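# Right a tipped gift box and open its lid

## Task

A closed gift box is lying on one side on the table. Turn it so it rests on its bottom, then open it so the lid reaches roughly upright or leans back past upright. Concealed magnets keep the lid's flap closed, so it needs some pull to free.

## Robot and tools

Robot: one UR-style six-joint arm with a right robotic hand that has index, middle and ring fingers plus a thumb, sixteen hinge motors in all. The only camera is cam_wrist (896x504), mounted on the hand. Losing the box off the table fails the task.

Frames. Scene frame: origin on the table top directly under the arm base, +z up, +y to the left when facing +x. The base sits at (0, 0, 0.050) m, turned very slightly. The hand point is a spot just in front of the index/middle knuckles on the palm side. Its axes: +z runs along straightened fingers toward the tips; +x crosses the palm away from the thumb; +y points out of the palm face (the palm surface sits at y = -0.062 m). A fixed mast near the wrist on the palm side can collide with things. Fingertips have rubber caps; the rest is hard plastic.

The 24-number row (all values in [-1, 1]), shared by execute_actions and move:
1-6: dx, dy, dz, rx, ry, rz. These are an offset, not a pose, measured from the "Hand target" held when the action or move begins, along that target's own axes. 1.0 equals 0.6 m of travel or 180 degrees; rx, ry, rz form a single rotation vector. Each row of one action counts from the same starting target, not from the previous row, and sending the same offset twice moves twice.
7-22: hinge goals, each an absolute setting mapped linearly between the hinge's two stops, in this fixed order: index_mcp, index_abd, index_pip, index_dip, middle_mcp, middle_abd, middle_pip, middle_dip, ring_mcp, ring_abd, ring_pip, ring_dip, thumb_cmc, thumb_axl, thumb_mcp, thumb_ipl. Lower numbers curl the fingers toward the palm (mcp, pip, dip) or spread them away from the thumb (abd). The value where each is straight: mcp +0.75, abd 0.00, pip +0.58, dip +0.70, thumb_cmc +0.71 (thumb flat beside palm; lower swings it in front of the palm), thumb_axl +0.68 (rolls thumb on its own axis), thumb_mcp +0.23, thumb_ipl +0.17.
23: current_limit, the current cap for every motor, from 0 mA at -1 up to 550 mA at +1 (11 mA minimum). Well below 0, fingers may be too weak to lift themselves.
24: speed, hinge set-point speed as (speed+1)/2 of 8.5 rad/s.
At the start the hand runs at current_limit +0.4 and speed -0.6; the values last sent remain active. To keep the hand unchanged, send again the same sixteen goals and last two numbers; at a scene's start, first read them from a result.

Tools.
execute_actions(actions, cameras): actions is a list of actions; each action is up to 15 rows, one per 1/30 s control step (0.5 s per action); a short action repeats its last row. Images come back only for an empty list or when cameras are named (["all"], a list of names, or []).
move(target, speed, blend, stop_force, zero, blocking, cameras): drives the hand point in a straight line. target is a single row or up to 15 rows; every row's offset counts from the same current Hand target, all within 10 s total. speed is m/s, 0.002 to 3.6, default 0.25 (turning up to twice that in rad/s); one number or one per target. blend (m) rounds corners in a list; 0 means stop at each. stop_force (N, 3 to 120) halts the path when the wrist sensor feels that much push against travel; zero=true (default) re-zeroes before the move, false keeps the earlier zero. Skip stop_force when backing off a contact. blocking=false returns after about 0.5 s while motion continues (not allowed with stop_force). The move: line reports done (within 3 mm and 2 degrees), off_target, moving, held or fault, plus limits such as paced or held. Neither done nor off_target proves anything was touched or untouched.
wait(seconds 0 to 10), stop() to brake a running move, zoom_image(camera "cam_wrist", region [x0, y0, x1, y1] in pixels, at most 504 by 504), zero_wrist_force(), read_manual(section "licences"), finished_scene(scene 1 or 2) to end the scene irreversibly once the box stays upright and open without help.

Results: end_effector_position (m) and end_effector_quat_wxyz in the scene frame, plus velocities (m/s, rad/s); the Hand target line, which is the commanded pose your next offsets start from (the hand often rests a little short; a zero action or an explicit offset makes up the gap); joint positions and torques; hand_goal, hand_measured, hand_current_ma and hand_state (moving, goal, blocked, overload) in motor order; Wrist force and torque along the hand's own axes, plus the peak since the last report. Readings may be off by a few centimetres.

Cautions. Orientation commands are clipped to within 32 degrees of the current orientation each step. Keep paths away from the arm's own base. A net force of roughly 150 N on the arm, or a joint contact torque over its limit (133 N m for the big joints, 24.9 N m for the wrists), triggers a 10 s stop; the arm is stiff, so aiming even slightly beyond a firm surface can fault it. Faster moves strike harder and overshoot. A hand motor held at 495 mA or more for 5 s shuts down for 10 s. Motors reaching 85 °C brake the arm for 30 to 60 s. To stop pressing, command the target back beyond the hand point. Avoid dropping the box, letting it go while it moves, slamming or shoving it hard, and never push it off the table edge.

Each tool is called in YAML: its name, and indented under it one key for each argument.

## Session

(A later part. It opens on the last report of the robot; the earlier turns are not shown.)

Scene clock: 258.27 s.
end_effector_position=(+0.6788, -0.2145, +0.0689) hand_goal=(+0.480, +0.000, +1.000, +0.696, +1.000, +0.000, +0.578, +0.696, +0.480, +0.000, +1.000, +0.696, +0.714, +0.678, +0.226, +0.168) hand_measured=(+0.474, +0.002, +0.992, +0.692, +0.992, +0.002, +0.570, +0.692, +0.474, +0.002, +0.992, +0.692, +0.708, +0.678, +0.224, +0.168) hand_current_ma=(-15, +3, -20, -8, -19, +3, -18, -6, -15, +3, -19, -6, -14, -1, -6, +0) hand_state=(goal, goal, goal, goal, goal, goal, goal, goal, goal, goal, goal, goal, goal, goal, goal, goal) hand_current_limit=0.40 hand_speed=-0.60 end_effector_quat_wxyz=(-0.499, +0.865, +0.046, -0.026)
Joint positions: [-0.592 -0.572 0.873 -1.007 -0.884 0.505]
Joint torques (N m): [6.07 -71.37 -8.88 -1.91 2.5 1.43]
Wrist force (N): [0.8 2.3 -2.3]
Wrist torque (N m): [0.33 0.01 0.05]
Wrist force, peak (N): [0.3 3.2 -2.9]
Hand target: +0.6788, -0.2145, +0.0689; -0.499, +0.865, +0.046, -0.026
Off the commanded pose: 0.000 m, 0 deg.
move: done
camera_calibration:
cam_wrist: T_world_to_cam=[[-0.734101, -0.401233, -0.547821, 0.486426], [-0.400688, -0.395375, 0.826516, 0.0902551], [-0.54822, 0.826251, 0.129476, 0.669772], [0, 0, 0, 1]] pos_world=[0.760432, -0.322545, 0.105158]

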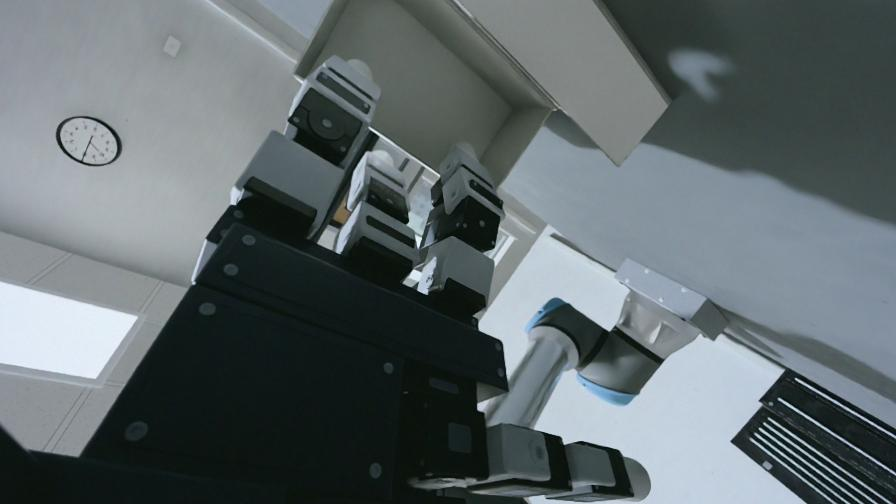

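move:
  target: [0, 0.0144, 0.0083, 0, 0, 0, 0.479, 0, 1, 0.696, 1, 0, 0.577, 0.696, 0.479, 0, 1, 0.696, 0.714, 0.678, 0.226, 0.168, 0.4, -0.6]
  speed: 0.015
  stop_force: 3

move:
  target: [0, 0, 0, 0, 0, 0, 0.72, 0, 1, 0.696, 1, 0, 0.577, 0.696, 0.72, 0, 1, 0.696, 0.714, 0.678, 0.226, 0.168, 0.2, -0.85]
  cameras: ["cam_wrist"]

zoom_image:
  camera: "cam_wrist"
  region: [260, 0, 660, 260]

Scene clock: 260.50 s.
end_effector_position=(+0.6788, -0.2145, +0.0589) hand_goal=(+0.480, +0.000, +1.000, +0.696, +1.000, +0.000, +0.578, +0.696, +0.480, +0.000, +1.000, +0.696, +0.714, +0.678, +0.226, +0.168) hand_measured=(+0.474, +0.002, +0.992, +0.692, +0.996, +0.002, +0.578, +0.696, +0.474, +0.002, +0.992, +0.692, +0.708, +0.678, +0.224, +0.168) hand_current_ma=(-15, +3, -20, -8, -9, +3, +0, -1, -15, +3, -19, -6, -14, -1, -6, +0) hand_state=(goal, goal, goal, goal, goal, goal, goal, goal, goal, goal, goal, goal, goal, goal, goal, goal) hand_current_limit=0.40 hand_speed=-0.60 end_effector_quat_wxyz=(-0.499, +0.865, +0.046, -0.026)
Joint positions: [-0.592 -0.563 0.881 -1.025 -0.884 0.505]
Joint torques (N m): [-5.87 -55.15 -9.23 -1.96 -0.74 -0.71]
Wrist force (N): [0.6 2.3 -3.1]
Wrist torque (N m): [0.48 0.05 0.04]
Wrist force, peak (N): [0.9 2.4 -3.1]
Hand target: +0.6788, -0.2145, +0.0589; -0.499, +0.865, +0.046, -0.026
Off the commanded pose: 0.000 m, 0 deg.
move: done

Scene clock: 261.20 s.
end_effector_position=(+0.6788, -0.2145, +0.0589) hand_goal=(+0.720, +0.000, +1.000, +0.696, +1.000, +0.000, +0.578, +0.696, +0.720, +0.000, +1.000, +0.696, +0.714, +0.678, +0.226, +0.168) hand_measured=(+0.650, +0.002, +0.988, +0.692, +1.000, +0.002, +0.604, +0.708, +0.650, +0.002, +0.988, +0.692, +0.708, +0.678, +0.224, +0.168) hand_current_ma=(-268, +3, -31, -8, +0, +3, +75, +28, -271, +3, -31, -6, -14, -1, -6, +0) hand_state=(blocked, goal, goal, goal, goal, goal, blocked, goal, blocked, goal, goal, goal, goal, goal, goal, goal) hand_current_limit=0.20 hand_speed=-0.85 end_effector_quat_wxyz=(-0.499, +0.865, +0.046, -0.026)
Joint positions: [-0.592 -0.563 0.881 -1.025 -0.884 0.505]
Joint torques (N m): [-5.71 -58.26 -9.54 -1.85 -0.54 -0.27]
Wrist force (N): [0.9 2.3 -2.6]
Wrist torque (N m): [0.41 0.00 0.06]
Wrist force, peak (N): [0.9 2.1 -3.3]
Hand target: +0.6788, -0.2145, +0.0589; -0.499, +0.865, +0.046, -0.026
Off the commanded pose: 0.000 m, 0 deg.
move: done
camera_calibration:
cam_wrist: T_world_to_cam=[[-0.734101, -0.401233, -0.547821, 0.481021], [-0.400688, -0.395375, 0.826516, 0.0985603], [-0.54822, 0.826251, 0.129476, 0.671121], [0, 0, 0, 1]] pos_world=[0.760532, -0.322545, 0.0951576]

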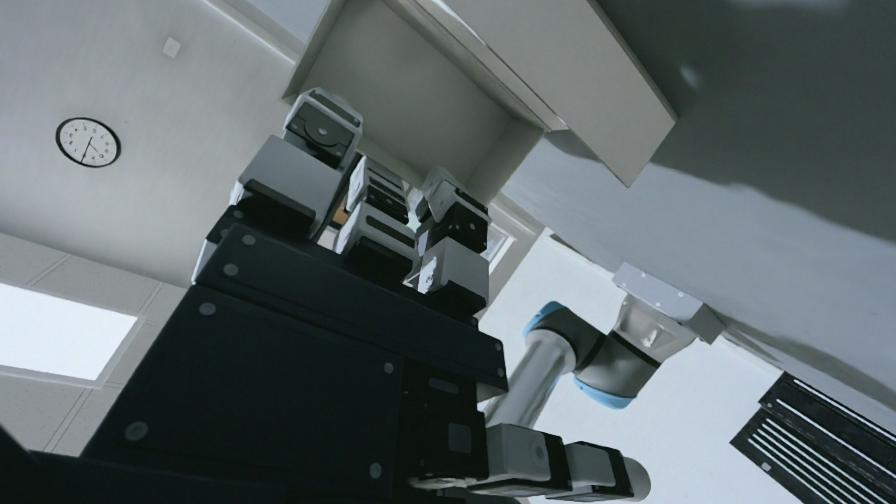

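Scaled by 1.260.

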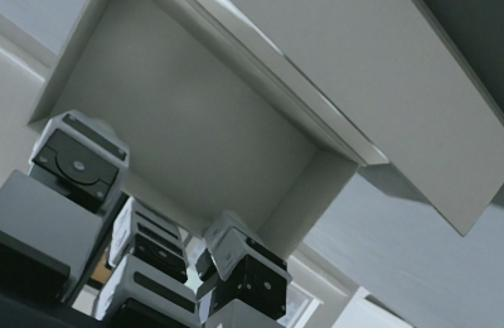

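move:
  target:
    - [0, -0.0894, -0.0102, -0.0833, 0, 0, 0.70, 0, 1, 0.696, 1, 0, 0.577, 0.696, 0.70, 0, 1, 0.696, 0.714, 0.678, 0.226, 0.168, 0.3, -0.85]
    - [0, -0.1717, 0.0048, -0.1667, 0, 0, 0.70, 0, 1, 0.696, 1, 0, 0.577, 0.696, 0.70, 0, 1, 0.696, 0.714, 0.678, 0.226, 0.168, 0.3, -0.85]
    - [0, -0.2475, 0.0407, -0.25, 0, 0, 0.70, 0, 1, 0.696, 1, 0, 0.577, 0.696, 0.70, 0, 1, 0.696, 0.714, 0.678, 0.226, 0.168, 0.3, -0.85]
  speed: 0.12
  blend: 0.012
  cameras: ["cam_wrist"]

Scene clock: 266.23 s.
end_effector_position=(+0.6685, -0.1196, +0.1752) hand_goal=(+0.700, +0.000, +1.000, +0.696, +1.000, +0.000, +0.578, +0.696, +0.700, +0.000, +1.000, +0.696, +0.714, +0.678, +0.226, +0.168) hand_measured=(+0.650, +0.002, +0.986, +0.692, +1.000, +0.002, +0.602, +0.708, +0.650, +0.002, +0.986, +0.692, +0.708, +0.678, +0.224, +0.168) hand_current_ma=(-178, +3, -37, -8, +0, +3, +71, +28, -180, +3, -37, -6, -14, -1, -6, +0) hand_state=(blocked, goal, goal, goal, goal, goal, blocked, goal, blocked, goal, goal, goal, goal, goal, goal, goal) hand_current_limit=0.30 hand_speed=-0.85 end_effector_quat_wxyz=(-0.130, +0.990, +0.053, -0.006)
Joint positions: [-0.282 -1.016 1.409 -1.845 -1.339 1.125]
Joint torques (N m): [5.9 -57.73 -10.31 -3.42 -1.03 1.44]
Wrist force (N): [1.2 1.8 -0.1]
Wrist torque (N m): [0.18 -0.07 0.09]
Wrist force, peak (N): [0.9 3.3 -2.4]
Hand target: +0.6685, -0.1195, +0.1752; -0.130, +0.990, +0.053, -0.006
Off the commanded pose: 0.000 m, 0 deg.
move: done
camera_calibration:
cam_wrist: T_world_to_cam=[[-0.70391, -0.691808, -0.160972, 0.452473], [-0.473583, 0.288215, 0.832257, 0.165327], [-0.529368, 0.662067, -0.530506, 0.655293], [0, 0, 0, 1]] pos_world=[0.743687, -0.168473, 0.282877]

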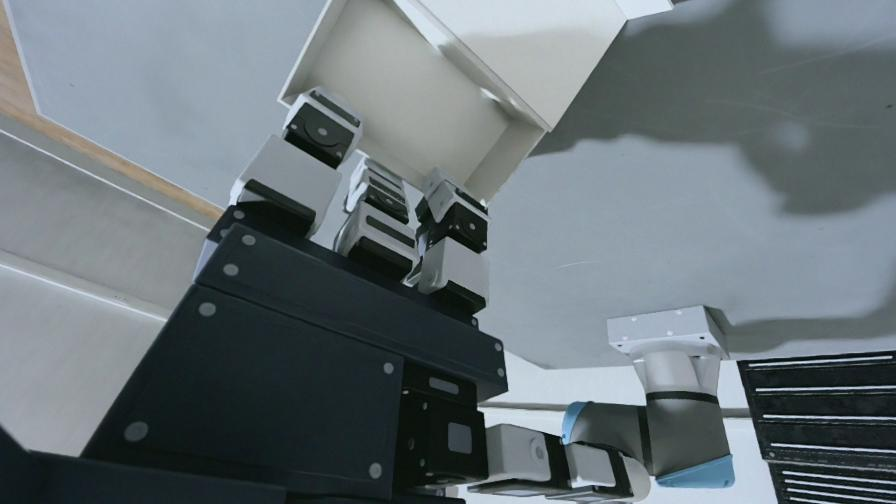

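move:
  target:
    - [0,-0.0835,-0.007,-0.0833,0,0, 0.70,0,1,0.696, 1,0,0.577,0.696, 0.70,0,1,0.696, 0.714,0.678,0.226,0.168, 0.3,-0.85]
    - [0,-0.1659,0.008,-0.1667,0,0, 0.70,0,1,0.696, 1,0,0.577,0.696, 0.70,0,1,0.696, 0.714,0.678,0.226,0.168, 0.3,-0.85]
    - [0,-0.2323,0.0379,-0.2389,0,0, 0.70,0,1,0.696, 1,0,0.577,0.696, 0.70,0,1,0.696, 0.714,0.678,0.226,0.168, 0.3,-0.85]
  speed: 0.12
  blend: 0.012
  cameras: ["cam_wrist"]

Scene clock: 271.63 s.
end_effector_position=(+0.6536, +0.0201, +0.1891) hand_goal=(+0.700, +0.000, +1.000, +0.696, +1.000, +0.000, +0.578, +0.696, +0.700, +0.000, +1.000, +0.696, +0.714, +0.678, +0.226, +0.168) hand_measured=(+0.654, +0.002, +0.986, +0.692, +1.000, +0.002, +0.614, +0.710, +0.654, +0.002, +0.986, +0.692, +0.716, +0.678, +0.224, +0.168) hand_current_ma=(-162, +3, -38, -8, +1, +3, +112, +38, -165, +3, -38, -6, +3, -1, -6, +0) hand_state=(blocked, goal, goal, goal, goal, goal, blocked, goal, blocked, goal, goal, goal, goal, goal, goal, goal) hand_current_limit=0.30 hand_speed=-0.85 end_effector_quat_wxyz=(+0.242, +0.969, +0.051, +0.014)
Joint positions: [0.152 -0.947 1.519 -2.134 -2.062 1.572]
Joint torques (N m): [5.77 -43.65 -26.64 -1.04 -2.61 1.14]
Wrist force (N): [1.3 -0.5 0.2]
Wrist torque (N m): [0.07 -0.08 0.09]
Wrist force, peak (N): [1.3 2.3 -0.3]
Hand target: +0.6535, +0.0202, +0.1891; +0.242, +0.969, +0.051, +0.014
Off the commanded pose: 0.000 m, 0 deg.
move: done
camera_calibration:
cam_wrist: T_world_to_cam=[[-0.710832, -0.636115, 0.300127, 0.457121], [-0.523251, 0.763398, 0.378724, 0.214991], [-0.470028, 0.112168, -0.875495, 0.599859], [0, 0, 0, 1]] pos_world=[0.719381, 0.0593728, 0.306557]

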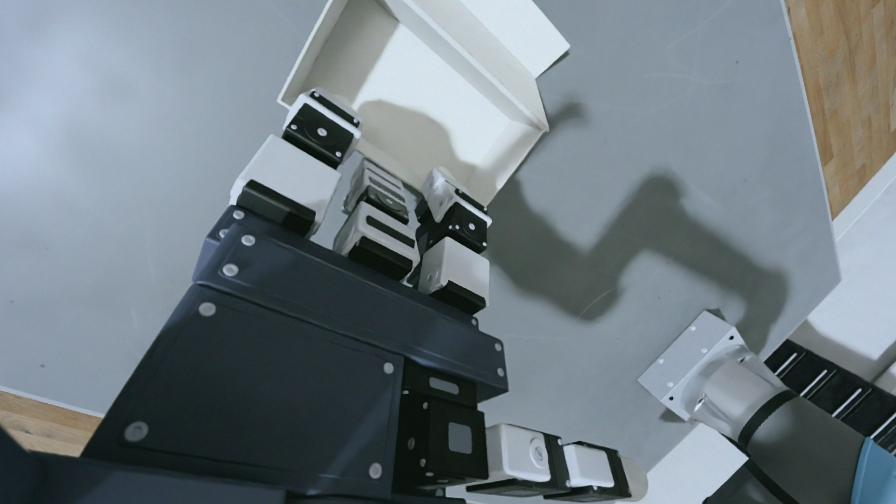

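move:
  target: [0,-0.0117,0.0221,0,0,0, 0.70,0,1,0.696, 1,0,0.577,0.696, 0.70,0,1,0.696, 0.714,0.678,0.226,0.168, 0.3,-0.85]
  speed: 0.015
  stop_force: 3
  cameras: ["cam_wrist"]

zoom_image:
  camera: "cam_wrist"
  region: [250, 0, 650, 225]

Scene clock: 273.80 s.
end_effector_position=(+0.6536, +0.0202, +0.1821) hand_goal=(+0.700, +0.000, +1.000, +0.696, +1.000, +0.000, +0.578, +0.696, +0.700, +0.000, +1.000, +0.696, +0.714, +0.678, +0.226, +0.168) hand_measured=(+0.658, +0.002, +0.986, +0.692, +1.000, +0.002, +0.614, +0.710, +0.658, +0.002, +0.986, +0.692, +0.716, +0.678, +0.224, +0.168) hand_current_ma=(-145, +3, -39, -8, +1, +2, +112, +37, -147, +2, -38, -6, +4, -1, -6, +0) hand_state=(blocked, goal, goal, goal, goal, goal, blocked, goal, blocked, goal, goal, goal, goal, goal, goal, goal) hand_current_limit=0.30 hand_speed=-0.85 end_effector_quat_wxyz=(+0.242, +0.969, +0.051, +0.014)
Joint positions: [0.153 -0.938 1.525 -2.149 -2.062 1.572]
Joint torques (N m): [-1.33 -59.21 -27.58 -0.77 0.63 0.26]
Wrist force (N): [1.1 -0.5 0.0]
Wrist torque (N m): [0.02 -0.07 0.07]
Wrist force, peak (N): [1.2 1.0 -3.0]
Hand target: +0.6536, +0.0202, +0.1821; +0.242, +0.969, +0.051, +0.014 (not the last commanded pose)
Off the commanded pose: 0.008 m, 0 deg.
move: contact
camera_calibration:
cam_wrist: T_world_to_cam=[[-0.710821, -0.636021, 0.300352, 0.459204], [-0.52325, 0.76352, 0.37848, 0.217631], [-0.470045, 0.111872, -0.875524, 0.593758], [0, 0, 0, 1]] pos_world=[0.719381, 0.059473, 0.299558]

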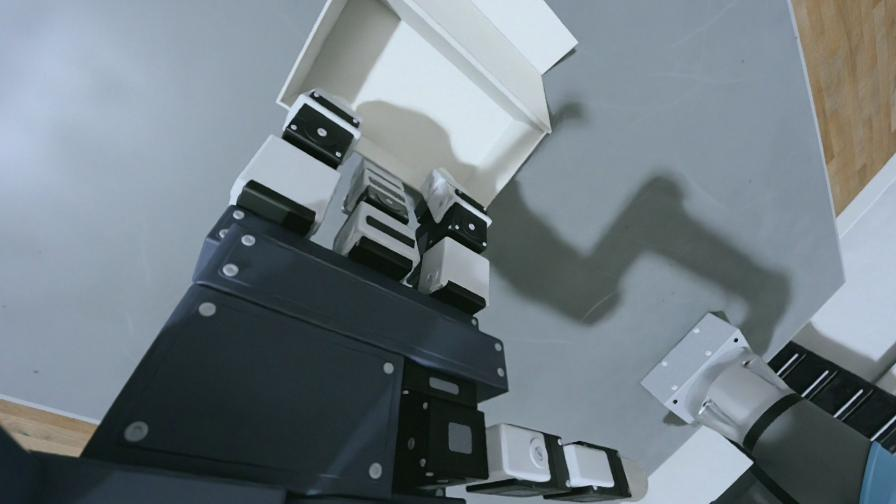

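Scaled by 1.260.

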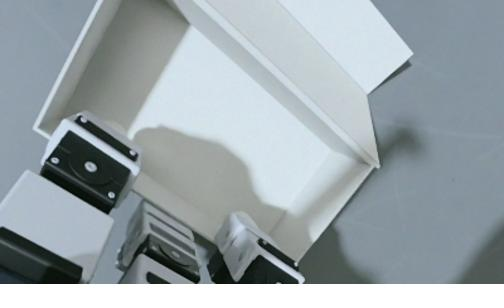

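move:
  target: [0,0,0,0,0,0, 0.6,0,1,0.696, 1,0,0.577,0.696, 0.6,0,1,0.696, 0.714,0.678,0.226,0.168, 0.3,-0.95]

move:
  target: [0,0,0,0,0,0, 0.5,0,1,0.696, 1,0,0.577,0.696, 0.5,0,1,0.696, 0.714,0.678,0.226,0.168, 0.3,-0.9]
  cameras: ["cam_wrist"]

zoom_image:
  camera: "cam_wrist"
  region: [250, 0, 650, 225]

Scene clock: 275.47 s.
end_effector_position=(+0.6536, +0.0202, +0.1821) hand_goal=(+0.600, +0.000, +1.000, +0.696, +1.000, +0.000, +0.578, +0.696, +0.600, +0.000, +1.000, +0.696, +0.714, +0.678, +0.226, +0.168) hand_measured=(+0.606, +0.002, +0.994, +0.692, +1.000, +0.002, +0.598, +0.708, +0.606, +0.002, +0.994, +0.692, +0.716, +0.678, +0.224, +0.168) hand_current_ma=(+14, +3, -15, -8, +0, +2, +55, +29, +12, +2, -14, -6, +4, -1, -6, +0) hand_state=(goal, goal, goal, goal, goal, goal, goal, goal, goal, goal, goal, goal, goal, goal, goal, goal) hand_current_limit=0.30 hand_speed=-0.95 end_effector_quat_wxyz=(+0.242, +0.969, +0.051, +0.014)
Joint positions: [0.153 -0.938 1.525 -2.149 -2.062 1.572]
Joint torques (N m): [-1.86 -58.93 -26.36 -0.75 0.48 0.03]
Wrist force (N): [1.3 -0.4 -0.2]
Wrist torque (N m): [0.04 -0.08 0.09]
Wrist force, peak (N): [1.4 -0.6 0.0]
Hand target: +0.6536, +0.0202, +0.1821; +0.242, +0.969, +0.051, +0.014
Off the commanded pose: 0.000 m, 0 deg.
move: done

Scene clock: 276.03 s.
end_effector_position=(+0.6536, +0.0202, +0.1821) hand_goal=(+0.500, +0.000, +1.000, +0.696, +1.000, +0.000, +0.578, +0.696, +0.500, +0.000, +1.000, +0.696, +0.714, +0.678, +0.226, +0.168) hand_measured=(+0.514, +0.002, +0.998, +0.692, +1.000, +0.002, +0.588, +0.702, +0.514, +0.002, +0.998, +0.694, +0.716, +0.678, +0.224, +0.168) hand_current_ma=(+38, +3, -5, -6, +0, +2, +23, +14, +37, +2, -4, -5, +4, -1, -6, +0) hand_state=(goal, goal, goal, goal, goal, goal, goal, goal, goal, goal, goal, goal, goal, goal, goal, goal) hand_current_limit=0.30 hand_speed=-0.90 end_effector_quat_wxyz=(+0.242, +0.969, +0.051, +0.014)
Joint positions: [0.153 -0.938 1.525 -2.149 -2.062 1.572]
Joint torques (N m): [-1.86 -57.47 -26.05 -0.8 0.44 0.11]
Wrist force (N): [1.3 -0.4 -0.3]
Wrist torque (N m): [0.05 -0.08 0.09]
Wrist force, peak (N): [1.4 -0.2 -0.6]
Hand target: +0.6536, +0.0202, +0.1821; +0.242, +0.969, +0.051, +0.014
Off the commanded pose: 0.000 m, 0 deg.
move: done
camera_calibration:
cam_wrist: T_world_to_cam=[[-0.710806, -0.636043, 0.300341, 0.459228], [-0.523271, 0.763501, 0.378488, 0.217683], [-0.470045, 0.111872, -0.875524, 0.59367], [0, 0, 0, 1]] pos_world=[0.719381, 0.0594731, 0.299458]

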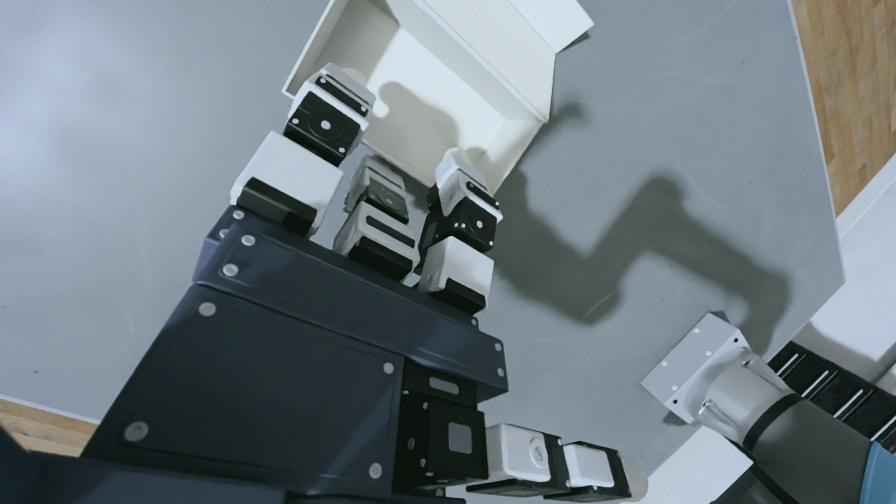

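Scaled by 1.260.

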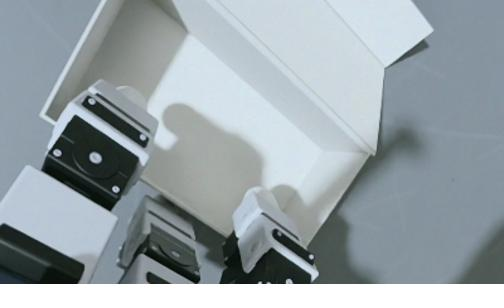

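move:
  target:
    - [0,0.0157,-0.0294,0,0,0, 0.5,0,1,0.696, 1,0,0.577,0.696, 0.5,0,1,0.696, 0.714,0.678,0.226,0.168, 0.3,-0.9]
    - [0,0.1017,-0.191,0,0,0, 0.5,0,1,0.696, 1,0,0.577,0.696, 0.5,0,1,0.696, 0.714,0.678,0.226,0.168, 0.3,-0.9]
  speed: [0.04,0.2]
  blend: [0.008,0]
  cameras: ["cam_wrist"]

Scene clock: 278.07 s.
end_effector_position=(+0.6533, +0.0203, +0.3119) hand_goal=(+0.500, +0.000, +1.000, +0.696, +1.000, +0.000, +0.578, +0.696, +0.500, +0.000, +1.000, +0.696, +0.714, +0.678, +0.226, +0.168) hand_measured=(+0.514, +0.002, +0.998, +0.692, +1.000, +0.002, +0.582, +0.698, +0.512, +0.002, +0.998, +0.694, +0.716, +0.678, +0.224, +0.168) hand_current_ma=(+36, +3, -5, -6, +0, +2, +6, +5, +35, +2, -4, -5, +4, -1, -6, +0) hand_state=(goal, goal, goal, goal, goal, goal, goal, goal, goal, goal, goal, goal, goal, goal, goal, goal) hand_current_limit=0.30 hand_speed=-0.90 end_effector_quat_wxyz=(+0.242, +0.969, +0.051, +0.014)
Joint positions: [0.153 -1.068 1.372 -1.865 -2.062 1.573]
Joint torques (N m): [-1.47 -54.87 -28.65 -0.69 0.74 1.28]
Wrist force (N): [1.3 0.1 -0.7]
Wrist torque (N m): [0.10 -0.06 0.08]
Wrist force, peak (N): [1.4 0.6 -1.4]
Hand target: +0.6533, +0.0203, +0.3120; +0.242, +0.969, +0.051, +0.014
Off the commanded pose: 0.000 m, 0 deg.
move: done
camera_calibration:
cam_wrist: T_world_to_cam=[[-0.710768, -0.636079, 0.300355, 0.420063], [-0.523355, 0.763488, 0.3784, 0.16842], [-0.470009, 0.111762, -0.875557, 0.707156], [0, 0, 0, 1]] pos_world=[0.719081, 0.0595734, 0.429258]

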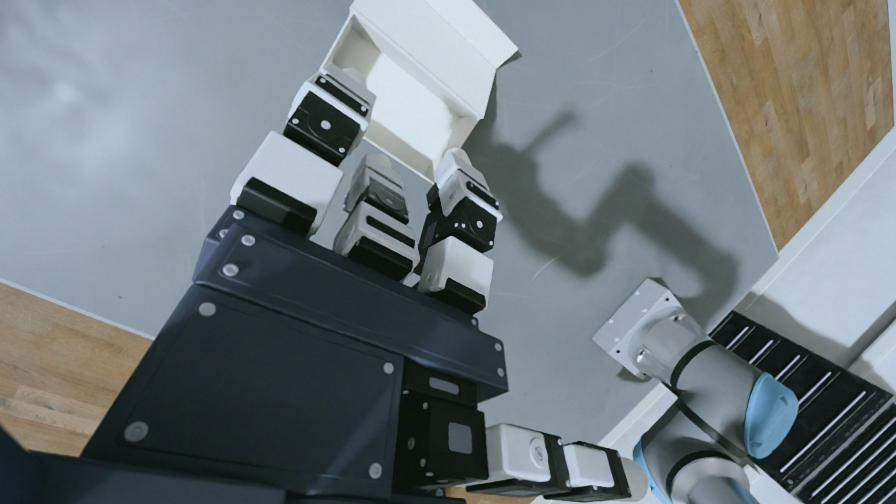

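finished_scene:
  scene: 1

The scene is finished: the task was done.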